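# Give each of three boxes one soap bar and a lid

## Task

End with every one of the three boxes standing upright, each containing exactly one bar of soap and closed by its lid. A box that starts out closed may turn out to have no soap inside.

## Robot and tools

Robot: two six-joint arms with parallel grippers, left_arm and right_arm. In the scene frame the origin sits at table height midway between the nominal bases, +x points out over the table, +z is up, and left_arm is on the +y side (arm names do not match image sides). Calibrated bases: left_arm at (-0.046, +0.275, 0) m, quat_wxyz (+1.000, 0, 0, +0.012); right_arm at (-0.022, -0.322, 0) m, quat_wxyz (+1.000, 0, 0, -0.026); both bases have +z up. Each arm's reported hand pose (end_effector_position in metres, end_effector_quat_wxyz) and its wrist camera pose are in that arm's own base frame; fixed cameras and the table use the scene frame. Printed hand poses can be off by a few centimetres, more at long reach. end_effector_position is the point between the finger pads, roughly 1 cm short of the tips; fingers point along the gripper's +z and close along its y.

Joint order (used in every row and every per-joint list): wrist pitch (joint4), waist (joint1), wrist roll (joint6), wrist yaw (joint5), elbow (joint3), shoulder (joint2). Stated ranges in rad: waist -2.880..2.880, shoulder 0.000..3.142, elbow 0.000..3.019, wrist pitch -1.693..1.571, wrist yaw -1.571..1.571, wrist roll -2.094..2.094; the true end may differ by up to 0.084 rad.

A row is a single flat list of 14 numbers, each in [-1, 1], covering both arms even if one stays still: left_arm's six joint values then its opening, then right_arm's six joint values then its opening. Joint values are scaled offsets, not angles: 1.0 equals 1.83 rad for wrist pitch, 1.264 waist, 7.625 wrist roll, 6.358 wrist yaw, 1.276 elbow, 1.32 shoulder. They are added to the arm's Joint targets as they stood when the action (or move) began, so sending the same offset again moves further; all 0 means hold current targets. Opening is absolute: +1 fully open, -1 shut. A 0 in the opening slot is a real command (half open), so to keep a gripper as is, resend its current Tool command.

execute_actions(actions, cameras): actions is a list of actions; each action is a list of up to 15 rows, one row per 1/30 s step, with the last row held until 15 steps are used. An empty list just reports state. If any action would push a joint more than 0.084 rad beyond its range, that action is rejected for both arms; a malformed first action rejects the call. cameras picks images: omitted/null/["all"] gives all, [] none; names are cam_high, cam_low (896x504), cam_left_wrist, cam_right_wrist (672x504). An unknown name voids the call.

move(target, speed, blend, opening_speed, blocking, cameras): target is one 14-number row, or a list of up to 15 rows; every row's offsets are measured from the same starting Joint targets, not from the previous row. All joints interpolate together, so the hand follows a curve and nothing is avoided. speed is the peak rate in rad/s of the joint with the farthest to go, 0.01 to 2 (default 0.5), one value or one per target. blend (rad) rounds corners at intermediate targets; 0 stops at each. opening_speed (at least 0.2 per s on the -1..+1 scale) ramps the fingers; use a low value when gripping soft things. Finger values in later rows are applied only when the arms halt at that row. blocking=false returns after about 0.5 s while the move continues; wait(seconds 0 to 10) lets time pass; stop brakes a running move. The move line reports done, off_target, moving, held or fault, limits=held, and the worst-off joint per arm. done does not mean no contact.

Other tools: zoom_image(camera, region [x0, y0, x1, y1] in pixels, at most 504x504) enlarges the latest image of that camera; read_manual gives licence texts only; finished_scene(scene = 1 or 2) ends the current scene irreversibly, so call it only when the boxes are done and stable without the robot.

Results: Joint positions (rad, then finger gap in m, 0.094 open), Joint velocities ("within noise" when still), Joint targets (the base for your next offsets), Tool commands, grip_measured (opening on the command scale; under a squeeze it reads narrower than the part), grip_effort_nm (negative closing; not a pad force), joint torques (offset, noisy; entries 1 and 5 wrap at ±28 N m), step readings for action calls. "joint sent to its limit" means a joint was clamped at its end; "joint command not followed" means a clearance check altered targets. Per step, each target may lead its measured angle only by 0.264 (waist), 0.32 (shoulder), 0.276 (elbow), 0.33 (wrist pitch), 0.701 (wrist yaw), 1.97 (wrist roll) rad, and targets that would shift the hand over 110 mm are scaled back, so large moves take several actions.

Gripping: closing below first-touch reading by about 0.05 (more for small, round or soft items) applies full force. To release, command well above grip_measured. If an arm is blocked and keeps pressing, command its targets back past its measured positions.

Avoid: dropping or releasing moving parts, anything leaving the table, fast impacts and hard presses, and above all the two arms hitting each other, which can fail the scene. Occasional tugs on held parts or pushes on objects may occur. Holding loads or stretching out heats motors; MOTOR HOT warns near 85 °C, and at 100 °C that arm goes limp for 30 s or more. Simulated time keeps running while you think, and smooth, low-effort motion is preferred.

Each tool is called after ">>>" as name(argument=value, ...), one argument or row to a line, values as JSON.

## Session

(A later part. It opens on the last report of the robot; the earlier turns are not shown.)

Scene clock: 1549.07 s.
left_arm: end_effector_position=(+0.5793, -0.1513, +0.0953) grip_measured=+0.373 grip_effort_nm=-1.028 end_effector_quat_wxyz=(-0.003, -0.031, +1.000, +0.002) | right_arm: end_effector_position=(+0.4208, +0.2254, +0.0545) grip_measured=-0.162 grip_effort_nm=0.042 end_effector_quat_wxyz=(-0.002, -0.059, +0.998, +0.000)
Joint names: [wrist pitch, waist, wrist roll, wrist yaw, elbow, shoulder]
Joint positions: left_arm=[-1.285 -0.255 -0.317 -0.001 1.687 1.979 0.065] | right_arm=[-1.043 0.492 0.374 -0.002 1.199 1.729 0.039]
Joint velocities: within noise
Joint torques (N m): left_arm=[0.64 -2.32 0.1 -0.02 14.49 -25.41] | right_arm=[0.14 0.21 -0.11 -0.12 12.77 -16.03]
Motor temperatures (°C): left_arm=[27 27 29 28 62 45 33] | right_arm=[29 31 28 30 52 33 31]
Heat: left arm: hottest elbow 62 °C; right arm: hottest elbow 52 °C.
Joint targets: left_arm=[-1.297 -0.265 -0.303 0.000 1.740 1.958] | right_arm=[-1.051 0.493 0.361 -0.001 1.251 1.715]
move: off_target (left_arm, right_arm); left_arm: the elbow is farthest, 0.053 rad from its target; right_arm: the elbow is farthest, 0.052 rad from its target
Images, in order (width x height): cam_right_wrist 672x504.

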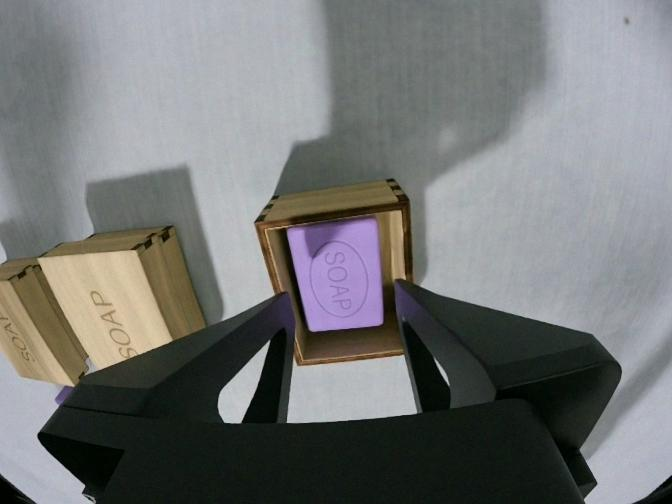

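>>> move(
  target=[
    [0,0,0,0,0,0,0.3,-0.092,0,0,0,0.07,-0.0644,-0.16],
    [0,0,0,0,0,0,0.3,-0.092,-0.4296,-0.0734,0,0.07,-0.0644,0.3],
  ],
  speed=[0.12,0.5],
  cameras=["cam_right_wrist"],
)

>>> move(
  target=[
    [0,-0.397,-0.0663,0,0,0,0.3,0,0,0,0,0,0,0.3],
    [0.0585,-0.397,-0.0663,0,-0.0893,0.0545,0.3,0,0,0,0,0,0,0.3],
  ],
  speed=[0.25,0.1],
  cameras=["cam_left_wrist"],
)

>>> zoom_image(
  camera="cam_left_wrist",
  region=[220, 160, 360, 260],
)

>>> zoom_image(
  camera="cam_left_wrist",
  region=[340, 140, 480, 240],
)

Scene clock: 1574.17 s.
left_arm: end_effector_position=(+0.5793, -0.1513, +0.0953) grip_measured=+0.373 grip_effort_nm=-1.033 end_effector_quat_wxyz=(-0.003, -0.031, +1.000, +0.002) | right_arm: end_effector_position=(+0.4745, -0.0262, +0.1243) grip_measured=+0.297 grip_effort_nm=0.051 end_effector_quat_wxyz=(+0.001, -0.066, +0.998, +0.001)
Joint names: [wrist pitch, waist, wrist roll, wrist yaw, elbow, shoulder]
Joint positions: left_arm=[-1.285 -0.255 -0.317 -0.001 1.687 1.979 0.065] | right_arm=[-1.212 -0.055 -0.186 -0.001 1.286 1.642 0.061]
Joint velocities: within noise
Joint torques (N m): left_arm=[0.61 -2.32 0.1 -0.02 14.49 -25.47] | right_arm=[0.09 0.56 -0.11 -0.18 13.74 -15.33]
Motor temperatures (°C): left_arm=[27 27 29 28 63 46 33] | right_arm=[29 31 28 30 53 34 30]
Heat: left arm: hottest elbow 63 °C; right arm: hottest elbow 53 °C.
Joint targets: left_arm=[-1.297 -0.265 -0.303 0.000 1.740 1.958] | right_arm=[-1.220 -0.050 -0.199 -0.002 1.340 1.630]
move: off_target (left_arm, right_arm); target 2's new numbers were sent with right_arm's elbow 0.055 rad from that target; left_arm: the elbow is farthest, 0.053 rad from its target; right_arm: the elbow is farthest, 0.055 rad from its target
Images, in order (width x height): cam_right_wrist 672x504.

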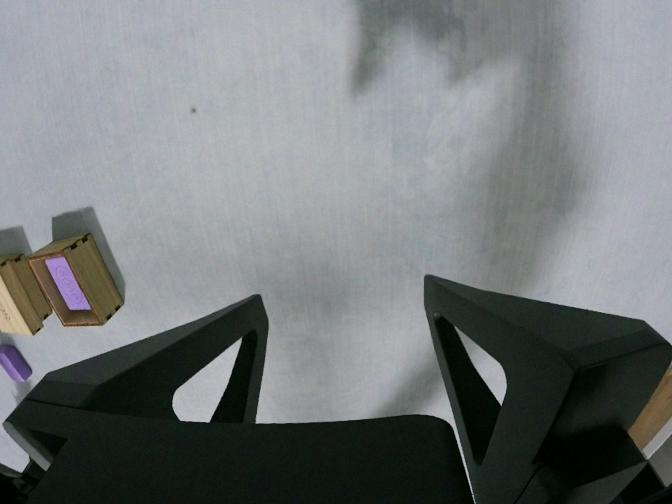

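Scene clock: 1577.87 s.
left_arm: end_effector_position=(+0.4301, -0.4159, +0.0625) grip_measured=+0.373 grip_effort_nm=-1.043 end_effector_quat_wxyz=(+0.000, -0.013, +1.000, +0.000) | right_arm: end_effector_position=(+0.4745, -0.0262, +0.1243) grip_measured=+0.298 grip_effort_nm=0.046 end_effector_quat_wxyz=(+0.001, -0.066, +0.998, +0.001)
Joint names: [wrist pitch, waist, wrist roll, wrist yaw, elbow, shoulder]
Joint positions: left_arm=[-1.202 -0.768 -0.794 -0.001 1.634 2.002 0.065] | right_arm=[-1.212 -0.055 -0.186 -0.001 1.286 1.642 0.061]
Joint velocities: within noise
Joint torques (N m): left_arm=[1.73 -1.44 -0.22 -0.05 8.81 -21.54] | right_arm=[0.09 0.56 -0.11 -0.18 13.72 -15.33]
Motor temperatures (°C): left_arm=[27 27 29 28 63 45 33] | right_arm=[29 31 28 30 54 34 30]
Heat: left arm: hottest elbow 63 °C; right arm: hottest elbow 54 °C.
Joint targets: left_arm=[-1.189 -0.767 -0.808 0.000 1.626 2.030] | right_arm=[-1.220 -0.050 -0.199 -0.002 1.340 1.630]
move: off_target (right_arm); right_arm: the elbow is farthest, 0.054 rad from its target
Images, in order (width x height): cam_left_wrist 672x504.

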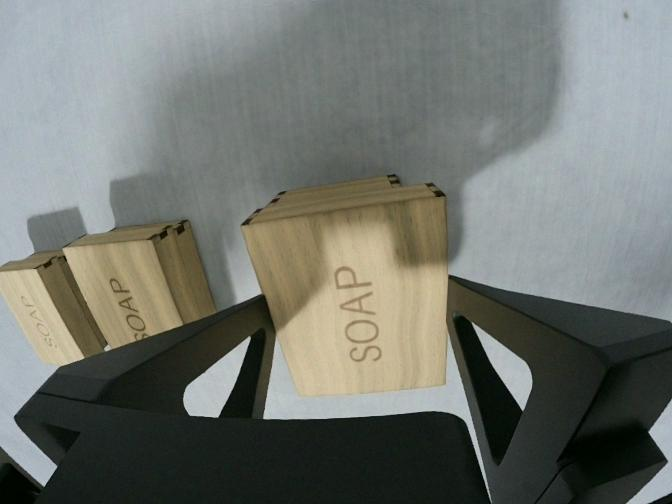

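Scaled by 3.600 from the camera's 672x504 image, which has a finer 960x720 frame.

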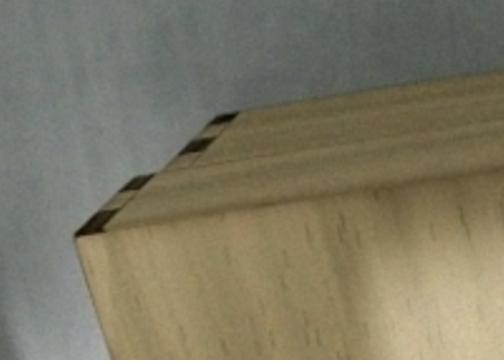

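Scaled by 3.600 from the camera's 672x504 image, which has a finer 960x720 frame.

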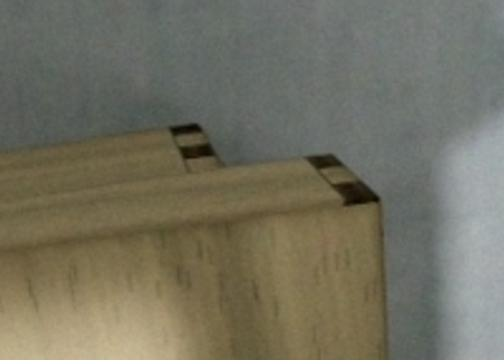

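>>> move(
  target=[0.0065,0.0135,0.0046,0,-0.0118,0,0.3,0,0,0,0,0,0,0.3],
  speed=0.05,
  cameras=["cam_left_wrist"],
)

>>> zoom_image(
  camera="cam_left_wrist",
  region=[220, 160, 360, 260],
)

>>> zoom_image(
  camera="cam_left_wrist",
  region=[340, 140, 480, 240],
)

Scene clock: 1631.70 s.
left_arm: end_effector_position=(+0.4317, -0.4112, +0.0579) grip_measured=+0.373 grip_effort_nm=-1.043 end_effector_quat_wxyz=(+0.000, -0.014, +1.000, +0.001) | right_arm: end_effector_position=(+0.4745, -0.0262, +0.1243) grip_measured=+0.298 grip_effort_nm=0.061 end_effector_quat_wxyz=(+0.001, -0.066, +0.998, +0.001)
Joint names: [wrist pitch, waist, wrist roll, wrist yaw, elbow, shoulder]
Joint positions: left_arm=[-1.19 -0.761 -0.788 -0.001 1.621 2.002 0.065] | right_arm=[-1.212 -0.055 -0.186 -0.001 1.286 1.642 0.061]
Joint velocities: within noise
Joint torques (N m): left_arm=[1.61 -0.67 0.13 -0.05 8.44 -21.01] | right_arm=[0.09 0.5 -0.11 -0.19 13.72 -15.38]
Motor temperatures (°C): left_arm=[27 27 29 28 55 44 33] | right_arm=[29 31 28 30 61 33 30]
Heat: left arm: hottest elbow 55 °C; right arm: hottest elbow 61 °C.
Joint targets: left_arm=[-1.177 -0.749 -0.773 0.000 1.610 2.030] | right_arm=[-1.220 -0.050 -0.199 -0.002 1.340 1.630]
move: off_target (right_arm); right_arm: the elbow is farthest, 0.054 rad from its target
Images, in order (width x height): cam_left_wrist 672x504.

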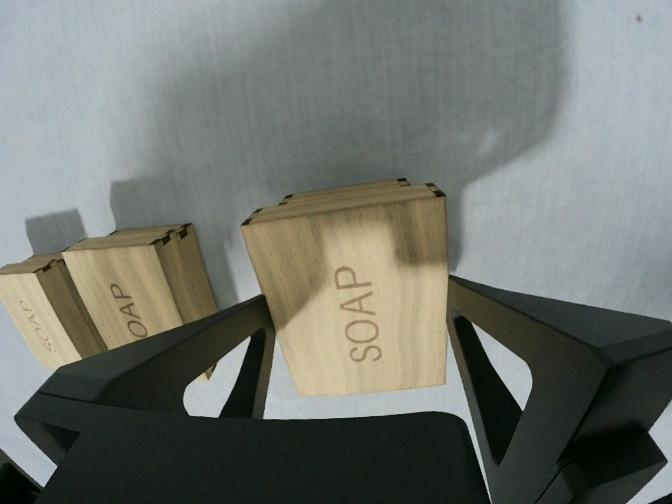

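Scaled by 3.600 from the camera's 672x504 image, which has a finer 960x720 frame.

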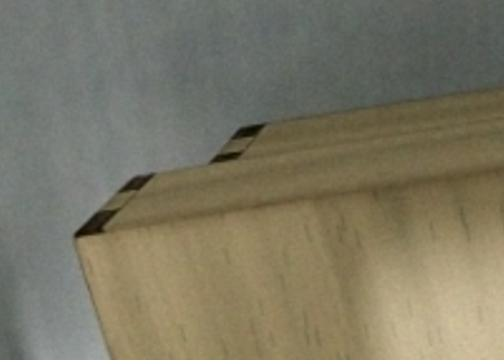

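Scaled by 3.600 from the camera's 672x504 image, which has a finer 960x720 frame.

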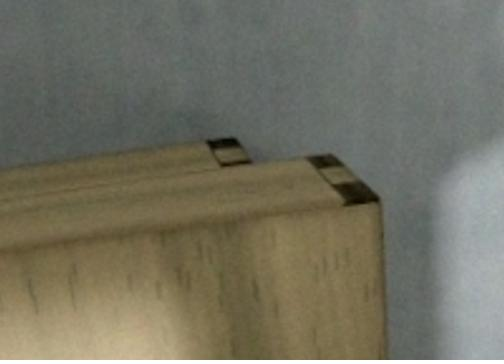

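>>> move(
  target=[
    [0,0,0.0011,0,0,0,0.3,0,0,0,0,0,0,0.3],
    [0.0213,0,0.0011,0,-0.0188,0.0083,0.3,0,0,0,0,0,0,0.3],
  ],
  speed=0.03,
  cameras=["cam_left_wrist","cam_low"],
)

>>> zoom_image(
  camera="cam_low",
  region=[495, 250, 560, 310],
)

Scene clock: 1648.27 s.
left_arm: end_effector_position=(+0.4320, -0.4114, +0.0563) grip_measured=+0.373 grip_effort_nm=-1.033 end_effector_quat_wxyz=(+0.003, -0.010, +1.000, -0.002) | right_arm: end_effector_position=(+0.4745, -0.0262, +0.1243) grip_measured=+0.298 grip_effort_nm=0.056 end_effector_quat_wxyz=(+0.001, -0.066, +0.998, +0.001)
Joint names: [wrist pitch, waist, wrist roll, wrist yaw, elbow, shoulder]
Joint positions: left_arm=[-1.177 -0.761 -0.78 -0.001 1.613 2.001 0.065] | right_arm=[-1.212 -0.055 -0.186 -0.001 1.286 1.642 0.061]
Joint velocities: within noise
Joint torques (N m): left_arm=[2.74 -0.67 0.11 -0.06 7.05 -19.6] | right_arm=[0.09 0.56 -0.11 -0.18 13.72 -15.33]
Motor temperatures (°C): left_arm=[27 27 29 28 54 44 33] | right_arm=[29 31 28 30 62 33 30]
Heat: left arm: hottest elbow 54 °C; right arm: hottest elbow 62 °C.
Joint targets: left_arm=[-1.139 -0.749 -0.765 0.000 1.587 2.041] | right_arm=[-1.220 -0.050 -0.199 -0.002 1.340 1.630]
move: off_target (left_arm, right_arm); left_arm: the shoulder is farthest, 0.040 rad from its target; right_arm: the elbow is farthest, 0.054 rad from its target
Images, in order (width x height): cam_low 896x504, cam_left_wrist 672x504.

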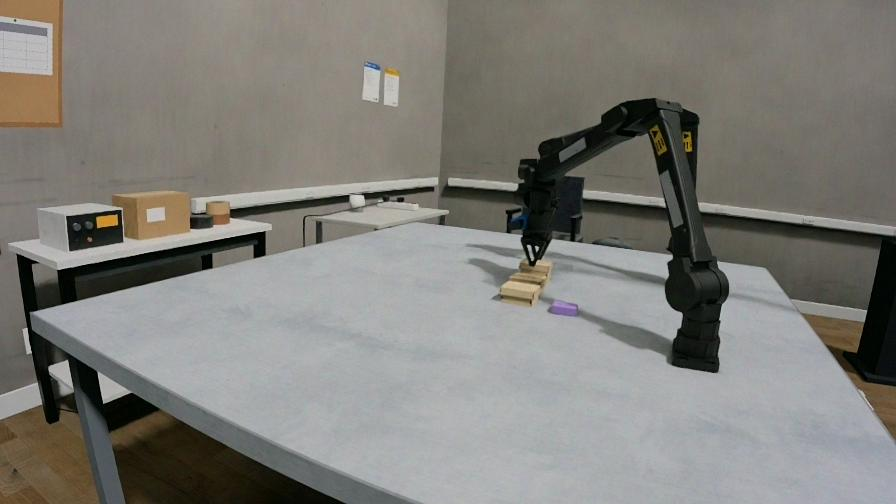

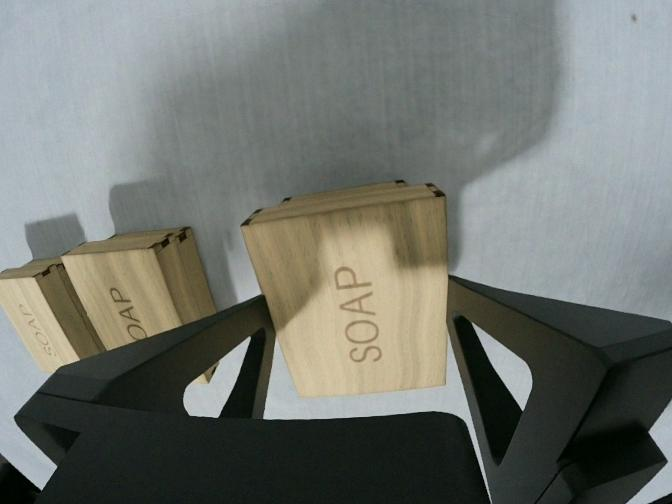

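Scaled by 7.754 from the camera's 896x504 image, which has a finer 1280x720 frame.

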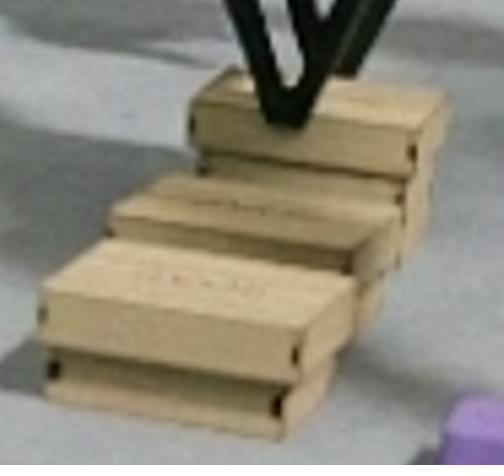

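>>> zoom_image(
  camera="cam_left_wrist",
  region=[230, 170, 310, 250],
)

>>> zoom_image(
  camera="cam_left_wrist",
  region=[380, 150, 460, 230],
)

>>> zoom_image(
  camera="cam_low",
  region=[515, 255, 560, 295],
)

Scaled by 6.300 from the camera's 672x504 image, which has a finer 960x720 frame.

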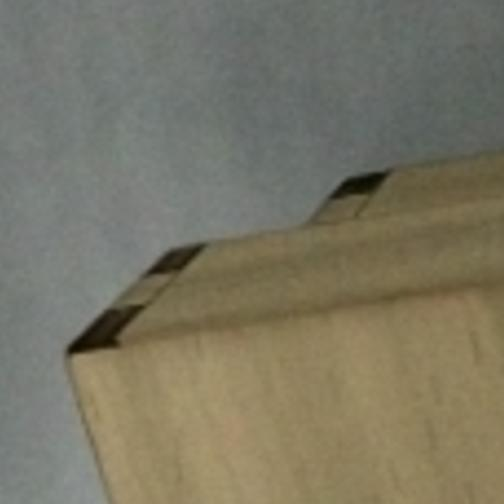

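Scaled by 6.300 from the camera's 672x504 image, which has a finer 960x720 frame.

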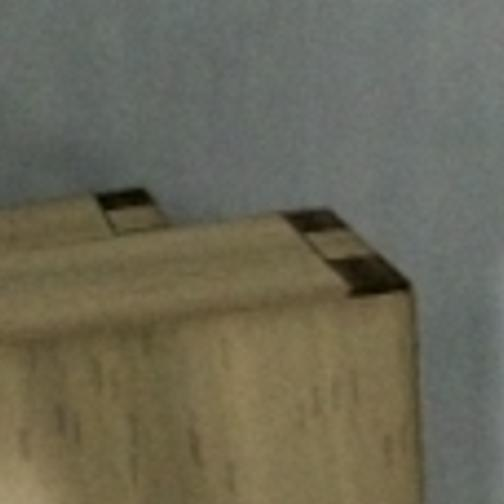

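Scaled by 11.200 from the camera's 896x504 image, which has a finer 1280x720 frame.

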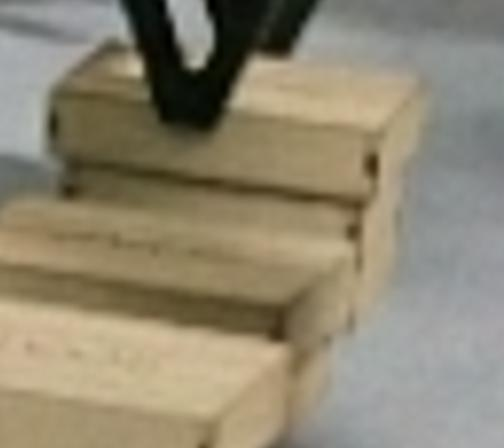

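>>> move(
  target=[
    [-0.028,0,0,0,0,-0.05,0.3,0,0,0,0,0,0,0.3],
    [-0.028,0.0024,0,0,0,-0.05,0.3,0,0,0,0,0,0,0.3],
    [-0.014,0.0024,0,0,0.004,-0.008,0.3,0,0,0,0,0,0,0.3],
  ],
  speed=0.05,
  cameras=["cam_left_wrist"],
)

>>> zoom_image(
  camera="cam_left_wrist",
  region=[230, 170, 310, 250],
)

>>> zoom_image(
  camera="cam_left_wrist",
  region=[380, 150, 460, 230],
)

Scene clock: 1700.37 s.
left_arm: end_effector_position=(+0.4296, -0.4089, +0.0576) grip_measured=+0.373 grip_effort_nm=-1.043 end_effector_quat_wxyz=(+0.002, -0.009, +1.000, -0.001) | right_arm: end_effector_position=(+0.4745, -0.0262, +0.1243) grip_measured=+0.298 grip_effort_nm=0.046 end_effector_quat_wxyz=(+0.001, -0.066, +0.998, +0.001)
Joint names: [wrist pitch, waist, wrist roll, wrist yaw, elbow, shoulder]
Joint positions: left_arm=[-1.176 -0.76 -0.778 -0.001 1.602 1.991 0.065] | right_arm=[-1.212 -0.055 -0.186 -0.001 1.286 1.642 0.061]
Joint velocities: within noise
Joint torques (N m): left_arm=[1.61 -0.56 0.1 -0.05 8.4 -19.72] | right_arm=[0.09 0.5 -0.11 -0.18 13.74 -15.38]
Motor temperatures (°C): left_arm=[27 27 29 28 48 41 34] | right_arm=[29 31 28 30 63 33 30]
Heat: left arm: hottest elbow 48 °C; right arm: hottest elbow 63 °C.
Joint targets: left_arm=[-1.164 -0.746 -0.765 0.000 1.592 2.030] | right_arm=[-1.220 -0.050 -0.199 -0.002 1.340 1.630]
move: off_target (left_arm, right_arm); left_arm: the shoulder is farthest, 0.039 rad from its target; right_arm: the elbow is farthest, 0.054 rad from its target
Images, in order (width x height): cam_left_wrist 672x504.

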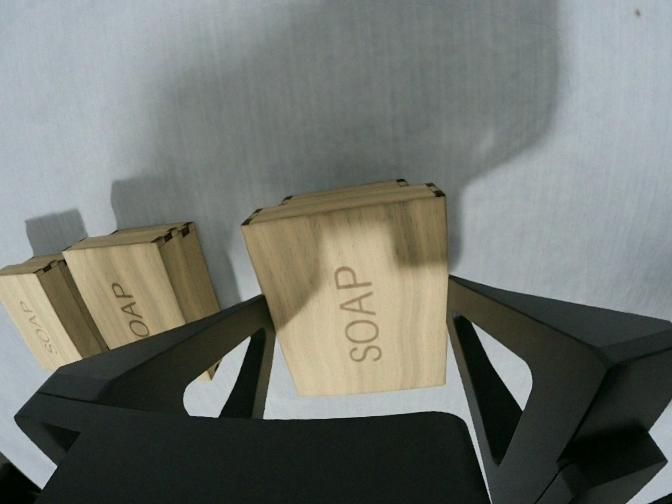

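Scaled by 6.300 from the camera's 672x504 image, which has a finer 960x720 frame.

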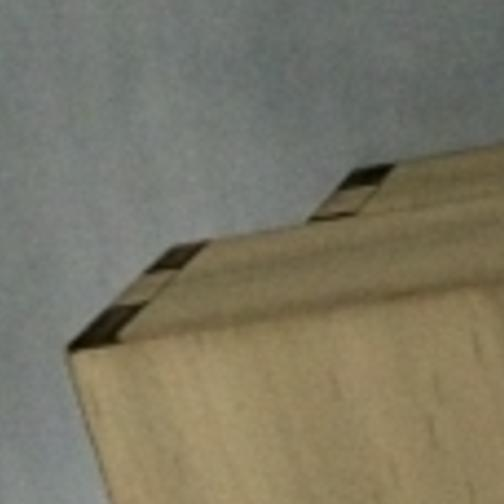

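Scaled by 6.300 from the camera's 672x504 image, which has a finer 960x720 frame.

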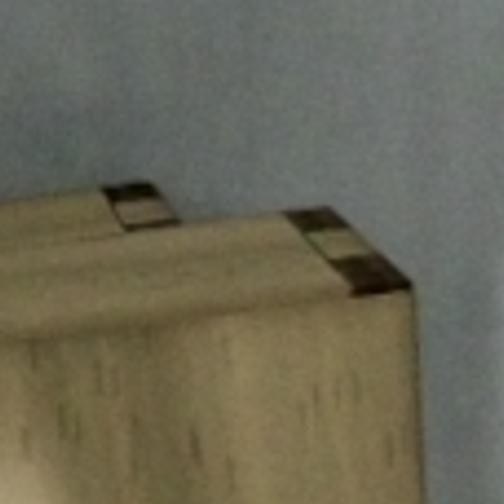

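>>> move(
  target=[
    [-0.015,0,0,0,0.035,-0.0455,0.3,0,0,0,0,0,0,0.3],
    [-0.0197,0,0,0,0.0541,-0.0455,0.3,0,0,0,0,0,0,0.3],
  ],
  speed=0.05,
  cameras=["cam_left_wrist","cam_low"],
)

>>> zoom_image(
  camera="cam_left_wrist",
  region=[230, 160, 310, 240],
)

>>> zoom_image(
  camera="cam_left_wrist",
  region=[380, 150, 460, 230],
)

>>> zoom_image(
  camera="cam_low",
  region=[515, 255, 560, 295],
)

Scene clock: 1732.13 s.
left_arm: end_effector_position=(+0.4301, -0.4078, +0.0602) grip_measured=+0.373 grip_effort_nm=-1.043 end_effector_quat_wxyz=(+0.000, -0.010, +1.000, +0.000) | right_arm: end_effector_position=(+0.4745, -0.0262, +0.1243) grip_measured=+0.298 grip_effort_nm=0.046 end_effector_quat_wxyz=(+0.001, -0.066, +0.998, +0.001)
Joint names: [wrist pitch, waist, wrist roll, wrist yaw, elbow, shoulder]
Joint positions: left_arm=[-1.189 -0.758 -0.778 -0.001 1.609 1.991 0.065] | right_arm=[-1.212 -0.055 -0.186 -0.001 1.286 1.642 0.061]
Joint velocities: within noise
Joint torques (N m): left_arm=[0.57 -0.73 0.1 -0.05 14.16 -25.17] | right_arm=[0.09 0.5 -0.11 -0.18 13.72 -15.38]
Motor temperatures (°C): left_arm=[27 27 29 28 47 42 34] | right_arm=[29 31 28 30 63 33 30]
Heat: left arm: hottest elbow 47 °C; right arm: hottest elbow 63 °C.
Joint targets: left_arm=[-1.200 -0.747 -0.765 0.000 1.661 1.970] | right_arm=[-1.220 -0.050 -0.199 -0.002 1.340 1.630]
move: off_target (left_arm, right_arm); left_arm: the elbow is farthest, 0.052 rad from its target; right_arm: the elbow is farthest, 0.054 rad from its target
Images, in order (width x height): cam_low 896x504, cam_left_wrist 672x504.

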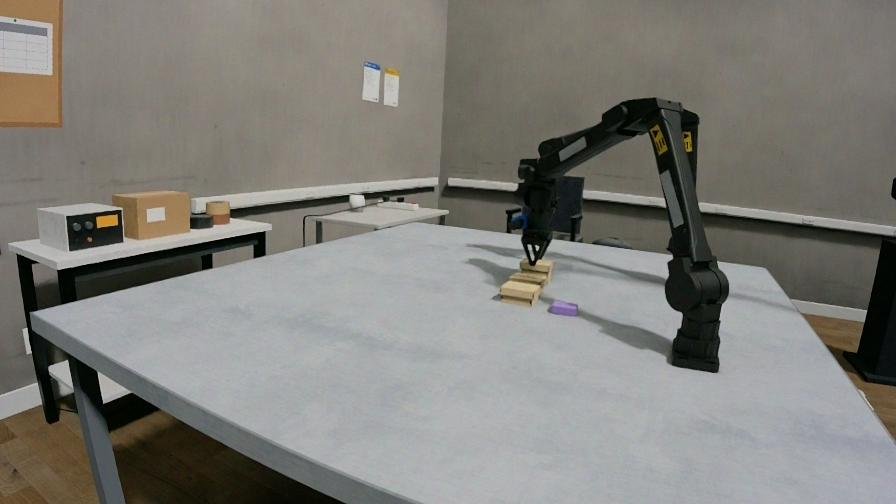

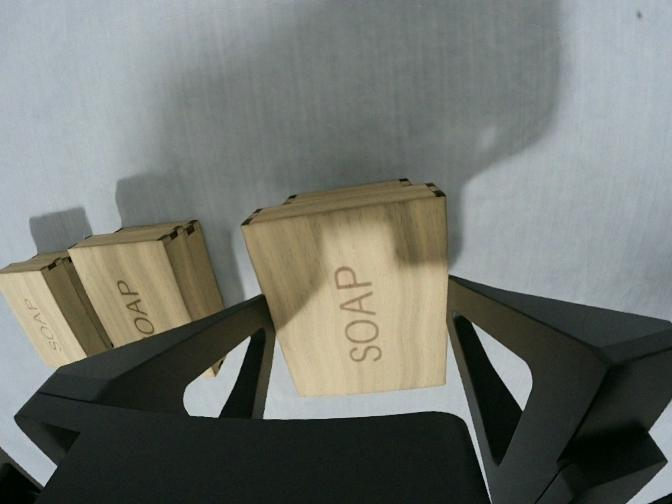

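Scaled by 6.300 from the camera's 672x504 image, which has a finer 960x720 frame.

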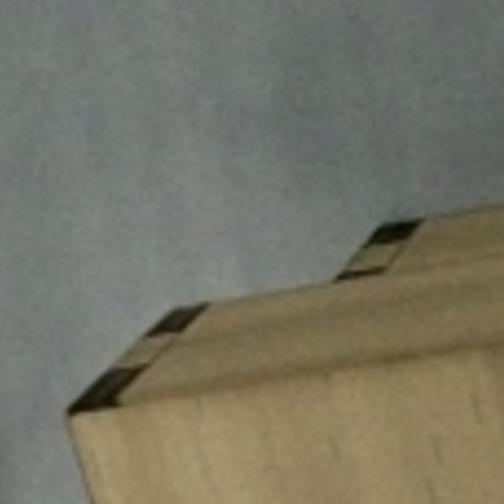

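Scaled by 6.300 from the camera's 672x504 image, which has a finer 960x720 frame.

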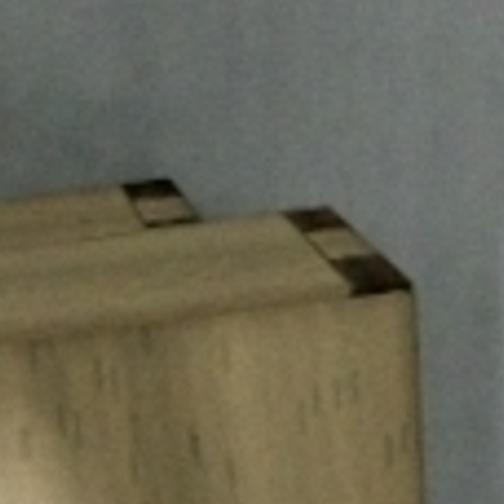

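Scaled by 11.200 from the camera's 896x504 image, which has a finer 1280x720 frame.

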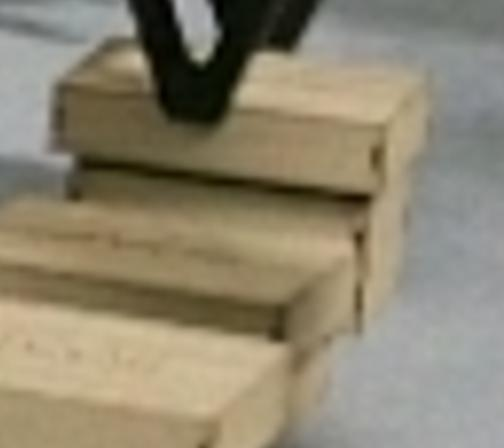

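>>> move(
  target=[
    [0,-0.0182,0,0,0.0031,0,0.3,0,0,0,0,0,0,0.3],
    [0.0131,-0.0182,0,0,-0.0447,0.0364,0.3,0,0,0,0,0,0,0.3],
    [0.0344,-0.0182,0,0,-0.0611,0.0492,0.3,0,0,0,0,0,0,0.3],
  ],
  speed=0.03,
  cameras=["cam_left_wrist","cam_low"],
)

>>> zoom_image(
  camera="cam_low",
  region=[515, 255, 560, 295],
)

>>> zoom_image(
  camera="cam_left_wrist",
  region=[230, 160, 310, 240],
)

>>> zoom_image(
  camera="cam_left_wrist",
  region=[380, 150, 460, 230],
)

Scene clock: 1762.87 s.
left_arm: end_effector_position=(+0.4323, -0.4104, +0.0572) grip_measured=+0.373 grip_effort_nm=-1.038 end_effector_quat_wxyz=(+0.006, -0.010, +1.000, -0.005) | right_arm: end_effector_position=(+0.4745, -0.0262, +0.1243) grip_measured=+0.298 grip_effort_nm=0.046 end_effector_quat_wxyz=(+0.001, -0.066, +0.998, +0.001)
Joint names: [wrist pitch, waist, wrist roll, wrist yaw, elbow, shoulder]
Joint positions: left_arm=[-1.164 -0.759 -0.778 -0.001 1.602 1.992 0.065] | right_arm=[-1.212 -0.055 -0.186 -0.001 1.286 1.642 0.061]
Joint velocities: within noise
Joint torques (N m): left_arm=[2.18 -2.37 0.09 -0.05 7.62 -19.37] | right_arm=[0.09 0.56 -0.11 -0.18 13.72 -15.33]
Motor temperatures (°C): left_arm=[27 27 29 28 52 43 34] | right_arm=[29 31 28 30 64 33 30]
Heat: left arm: hottest elbow 52 °C; right arm: hottest elbow 64 °C.
Joint targets: left_arm=[-1.137 -0.769 -0.765 0.000 1.583 2.035] | right_arm=[-1.220 -0.050 -0.199 -0.002 1.340 1.630]
move: off_target (left_arm, right_arm); left_arm: the shoulder is farthest, 0.043 rad from its target; right_arm: the elbow is farthest, 0.054 rad from its target
Images, in order (width x height): cam_low 896x504, cam_left_wrist 672x504.

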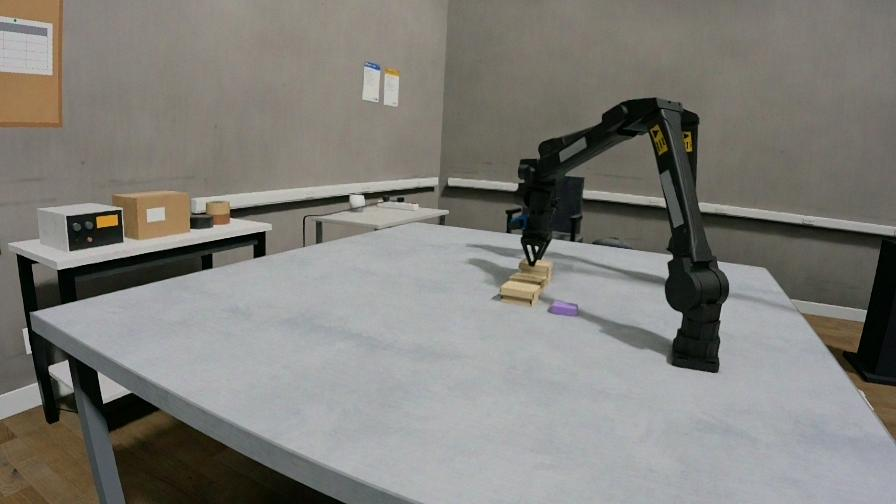

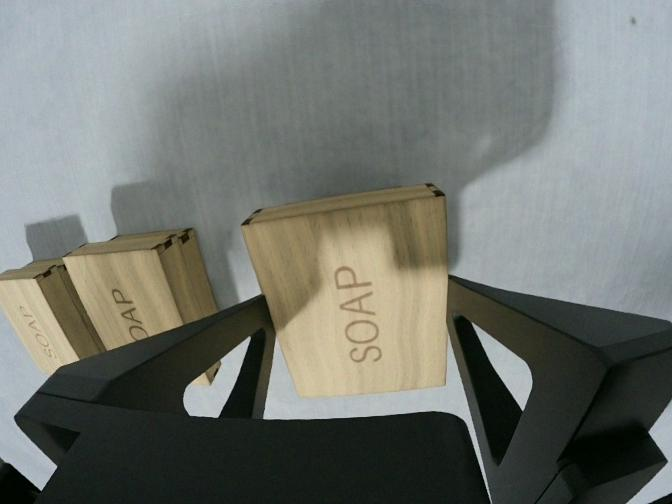

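Scaled by 11.200 from the camera's 896x504 image, which has a finer 1280x720 frame.

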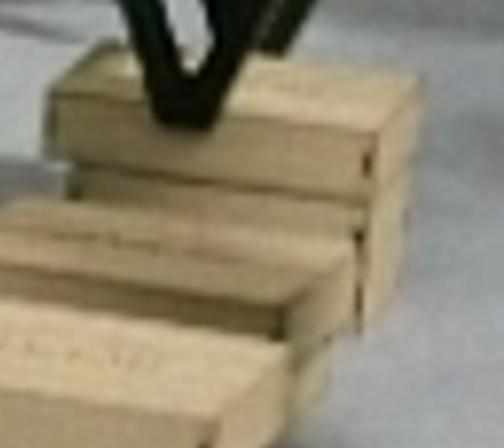

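Scaled by 6.300 from the camera's 672x504 image, which has a finer 960x720 frame.

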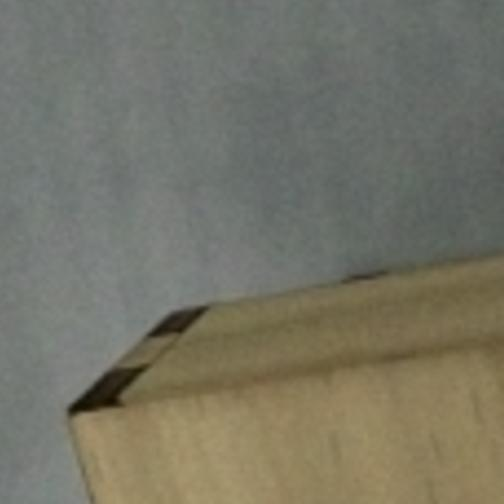

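Scaled by 6.300 from the camera's 672x504 image, which has a finer 960x720 frame.

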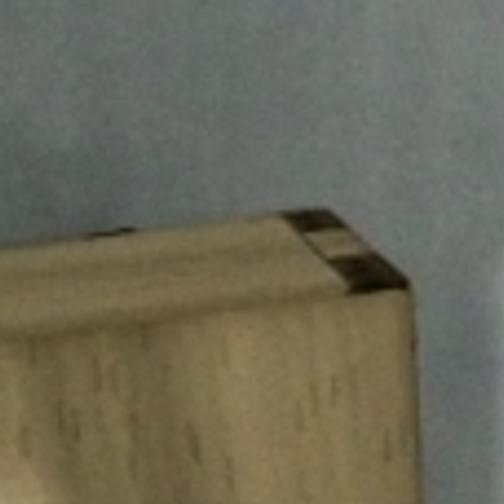

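>>> move(
  target=[
    [-0.008,0,0,0,0.045,-0.04,0.3,0,0,0,0,0,0,0.3],
    [-0.0563,0,0,0,0.0839,-0.0598,0.3,0,0,0,0,0,0,0.3],
    [-0.0219,0,0,0,0.018,-0.0121,0.3,0,0,0,0,0,0,0.3],
  ],
  speed=0.06,
  cameras=["cam_left_wrist","cam_low"],
)

>>> zoom_image(
  camera="cam_left_wrist",
  region=[230, 160, 310, 240],
)

>>> zoom_image(
  camera="cam_left_wrist",
  region=[380, 150, 460, 230],
)

Scene clock: 1801.17 s.
left_arm: end_effector_position=(+0.4315, -0.4097, +0.0640) grip_measured=+0.373 grip_effort_nm=-1.033 end_effector_quat_wxyz=(+0.003, -0.010, +1.000, -0.002) | right_arm: end_effector_position=(+0.4745, -0.0262, +0.1243) grip_measured=+0.298 grip_effort_nm=0.046 end_effector_quat_wxyz=(+0.001, -0.066, +0.998, +0.001)
Joint names: [wrist pitch, waist, wrist roll, wrist yaw, elbow, shoulder]
Joint positions: left_arm=[-1.19 -0.759 -0.778 -0.001 1.615 1.988 0.065] | right_arm=[-1.212 -0.055 -0.186 -0.001 1.286 1.642 0.061]
Joint velocities: within noise
Joint torques (N m): left_arm=[1.69 -2.43 0.1 -0.05 8.59 -20.78] | right_arm=[0.09 0.62 -0.11 -0.18 13.72 -15.33]
Motor temperatures (°C): left_arm=[27 27 29 28 49 43 34] | right_arm=[29 31 28 30 64 33 30]
Heat: left arm: hottest elbow 49 °C; right arm: hottest elbow 64 °C.
Joint targets: left_arm=[-1.177 -0.769 -0.765 0.000 1.606 2.019] | right_arm=[-1.220 -0.050 -0.199 -0.002 1.340 1.630]
move: off_target (right_arm); right_arm: the elbow is farthest, 0.054 rad from its target
Images, in order (width x height): cam_low 896x504, cam_left_wrist 672x504.

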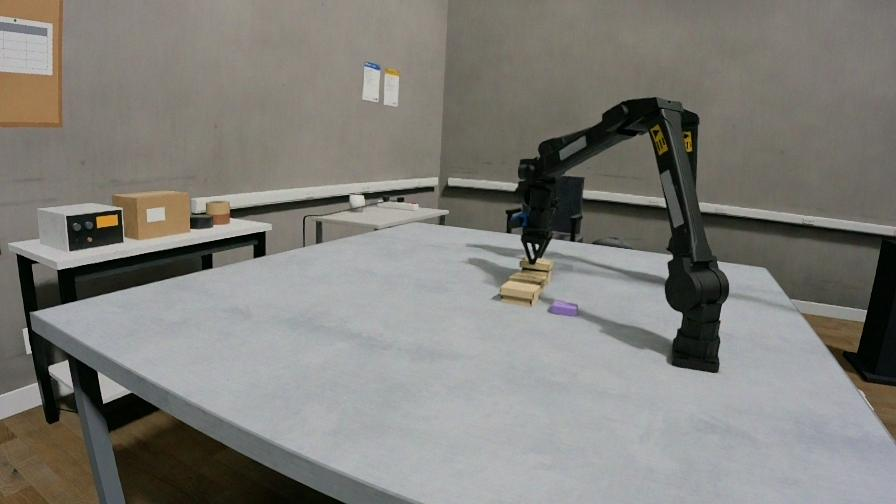

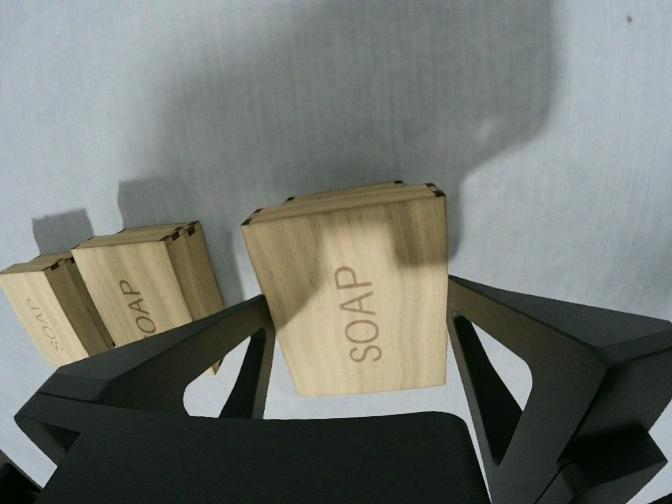

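Scaled by 6.300 from the camera's 672x504 image, which has a finer 960x720 frame.

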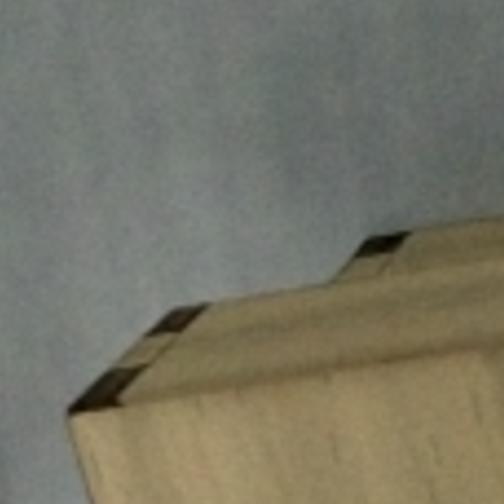

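Scaled by 6.300 from the camera's 672x504 image, which has a finer 960x720 frame.

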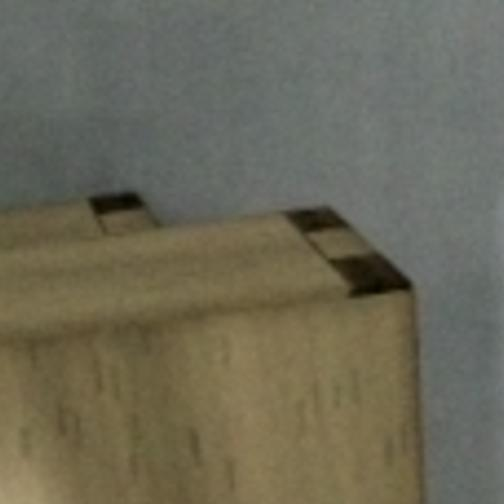

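>>> move(
  target=[
    [0.0044,-0.0012,0,0,-0.0086,0,0.3,0,0,0,0,0,0,0.3],
    [0.0235,-0.0012,0,0,-0.0243,0.0117,0.3,0,0,0,0,0,0,0.3],
  ],
  speed=0.03,
  cameras=["cam_left_wrist","cam_low"],
)

>>> zoom_image(
  camera="cam_low",
  region=[515, 255, 560, 295],
)

>>> zoom_image(
  camera="cam_left_wrist",
  region=[230, 160, 310, 240],
)

>>> zoom_image(
  camera="cam_left_wrist",
  region=[380, 150, 460, 230],
)

Scene clock: 1825.47 s.
left_arm: end_effector_position=(+0.4301, -0.4096, +0.0571) grip_measured=+0.373 grip_effort_nm=-1.033 end_effector_quat_wxyz=(+0.005, -0.009, +1.000, -0.004) | right_arm: end_effector_position=(+0.4745, -0.0262, +0.1243) grip_measured=+0.298 grip_effort_nm=0.051 end_effector_quat_wxyz=(+0.001, -0.066, +0.998, +0.001)
Joint names: [wrist pitch, waist, wrist roll, wrist yaw, elbow, shoulder]
Joint positions: left_arm=[-1.165 -0.761 -0.778 -0.001 1.597 1.989 0.065] | right_arm=[-1.212 -0.055 -0.186 -0.001 1.286 1.642 0.061]
Joint velocities: within noise
Joint torques (N m): left_arm=[2.33 -2.37 0.1 -0.05 7.34 -19.14] | right_arm=[0.08 0.56 -0.11 -0.18 13.74 -15.33]
Motor temperatures (°C): left_arm=[27 27 29 28 49 43 34] | right_arm=[29 31 28 30 64 33 30]
Heat: left arm: hottest elbow 49 °C; right arm: hottest elbow 64 °C.
Joint targets: left_arm=[-1.134 -0.771 -0.765 0.000 1.575 2.034] | right_arm=[-1.220 -0.050 -0.199 -0.002 1.340 1.630]
move: off_target (left_arm, right_arm); left_arm: the shoulder is farthest, 0.045 rad from its target; right_arm: the elbow is farthest, 0.054 rad from its target
Images, in order (width x height): cam_low 896x504, cam_left_wrist 672x504.

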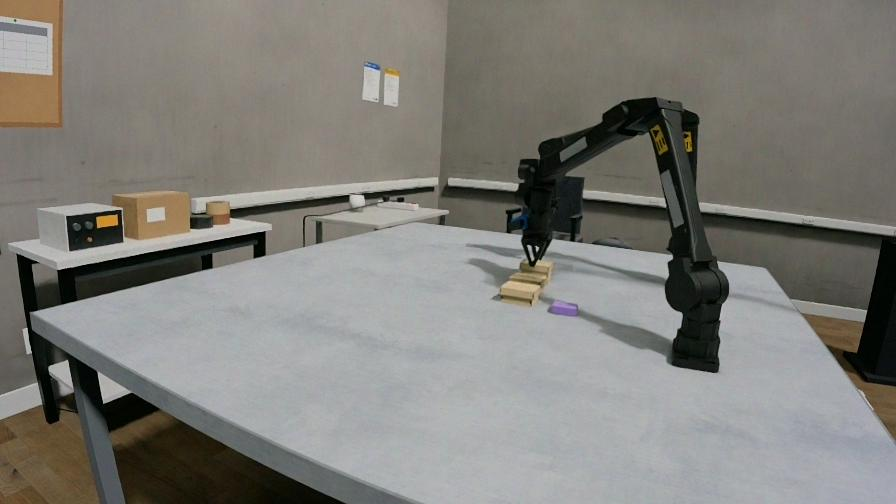

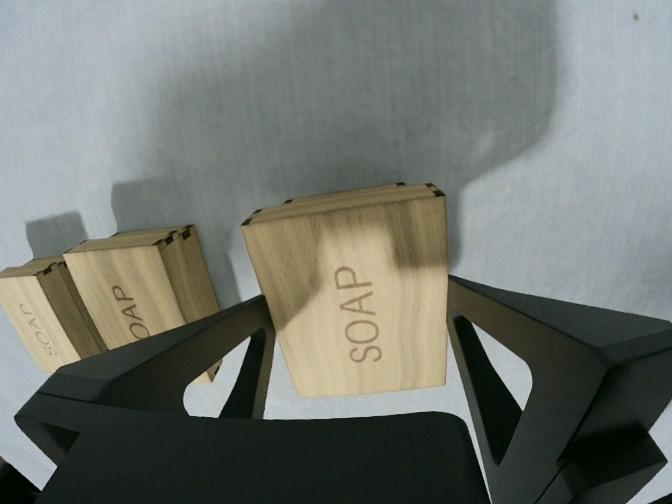

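Scaled by 11.200 from the camera's 896x504 image, which has a finer 1280x720 frame.

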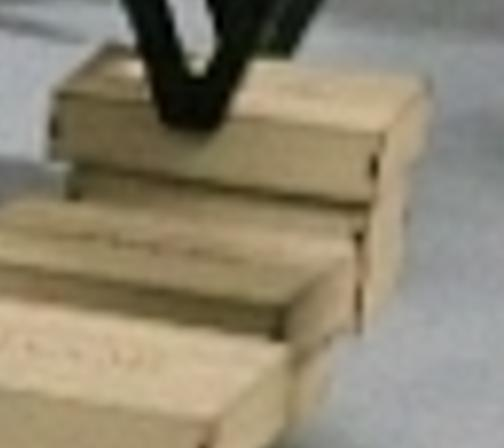

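Scaled by 6.300 from the camera's 672x504 image, which has a finer 960x720 frame.

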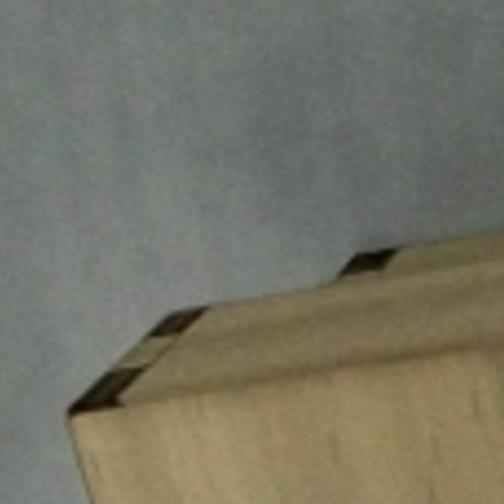

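Scaled by 6.300 from the camera's 672x504 image, which has a finer 960x720 frame.

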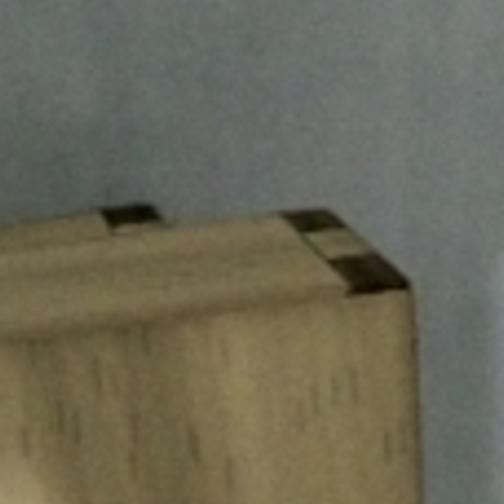

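>>> move(
  target=[
    [-0.008,0,0,0,0.05,-0.042,0.3,0,0,0,0,0,0,0.3],
    [-0.058,0,0,0,0.0862,-0.0614,0.3,0,0,0,0,0,0,0.3],
    [-0.058,0.0174,0,0,0.0862,-0.0614,0.3,0,0,0,0,0,0,0.3],
    [-0.0186,0.0174,0,0,0.0118,-0.0136,0.3,0,0,0,0,0,0,0.3],
  ],
  speed=0.06,
  cameras=["cam_left_wrist","cam_low"],
)

>>> zoom_image(
  camera="cam_left_wrist",
  region=[230, 160, 310, 240],
)

>>> zoom_image(
  camera="cam_left_wrist",
  region=[380, 150, 460, 230],
)

Scene clock: 1861.17 s.
left_arm: end_effector_position=(+0.4286, -0.4072, +0.0596) grip_measured=+0.373 grip_effort_nm=-1.043 end_effector_quat_wxyz=(+0.001, -0.009, +1.000, -0.001) | right_arm: end_effector_position=(+0.4745, -0.0262, +0.1243) grip_measured=+0.298 grip_effort_nm=0.042 end_effector_quat_wxyz=(+0.001, -0.066, +0.998, +0.001)
Joint names: [wrist pitch, waist, wrist roll, wrist yaw, elbow, shoulder]
Joint positions: left_arm=[-1.181 -0.759 -0.778 -0.001 1.599 1.986 0.065] | right_arm=[-1.212 -0.055 -0.186 -0.001 1.286 1.642 0.061]
Joint velocities: within noise
Joint torques (N m): left_arm=[1.37 -0.79 0.1 -0.05 8.55 -20.84] | right_arm=[0.09 0.5 -0.11 -0.19 13.72 -15.38]
Motor temperatures (°C): left_arm=[27 27 29 28 47 41 34] | right_arm=[29 31 28 30 65 33 30]
Heat: left arm: hottest elbow 47 °C; right arm: hottest elbow 65 °C.
Joint targets: left_arm=[-1.168 -0.749 -0.765 0.000 1.590 2.017] | right_arm=[-1.220 -0.050 -0.199 -0.002 1.340 1.630]
move: off_target (right_arm); right_arm: the elbow is farthest, 0.054 rad from its target
Images, in order (width x height): cam_low 896x504, cam_left_wrist 672x504.

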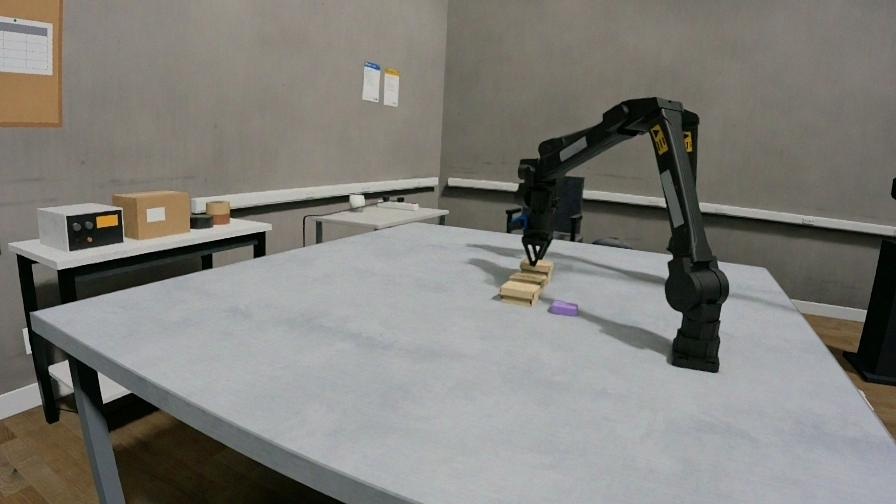

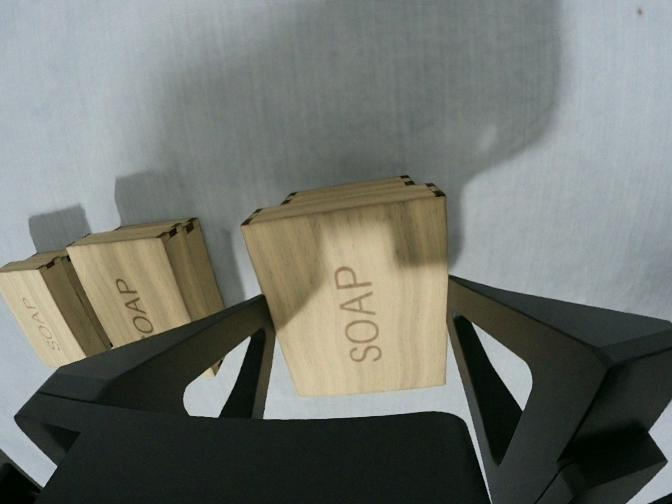

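Scaled by 6.300 from the camera's 672x504 image, which has a finer 960x720 frame.

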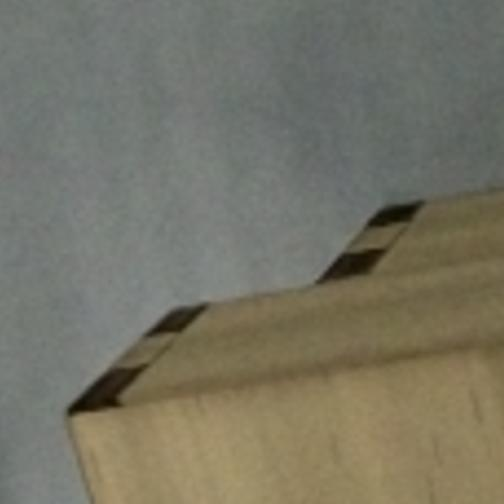

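Scaled by 6.300 from the camera's 672x504 image, which has a finer 960x720 frame.

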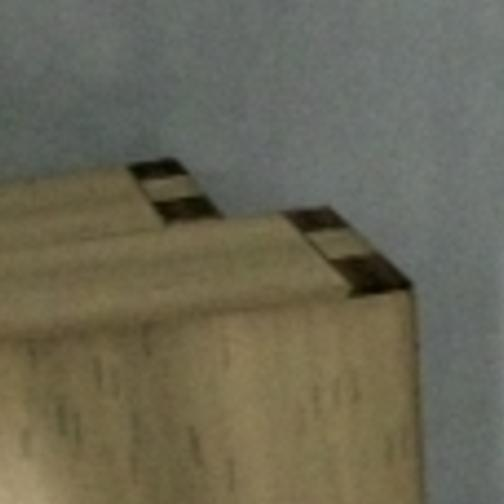

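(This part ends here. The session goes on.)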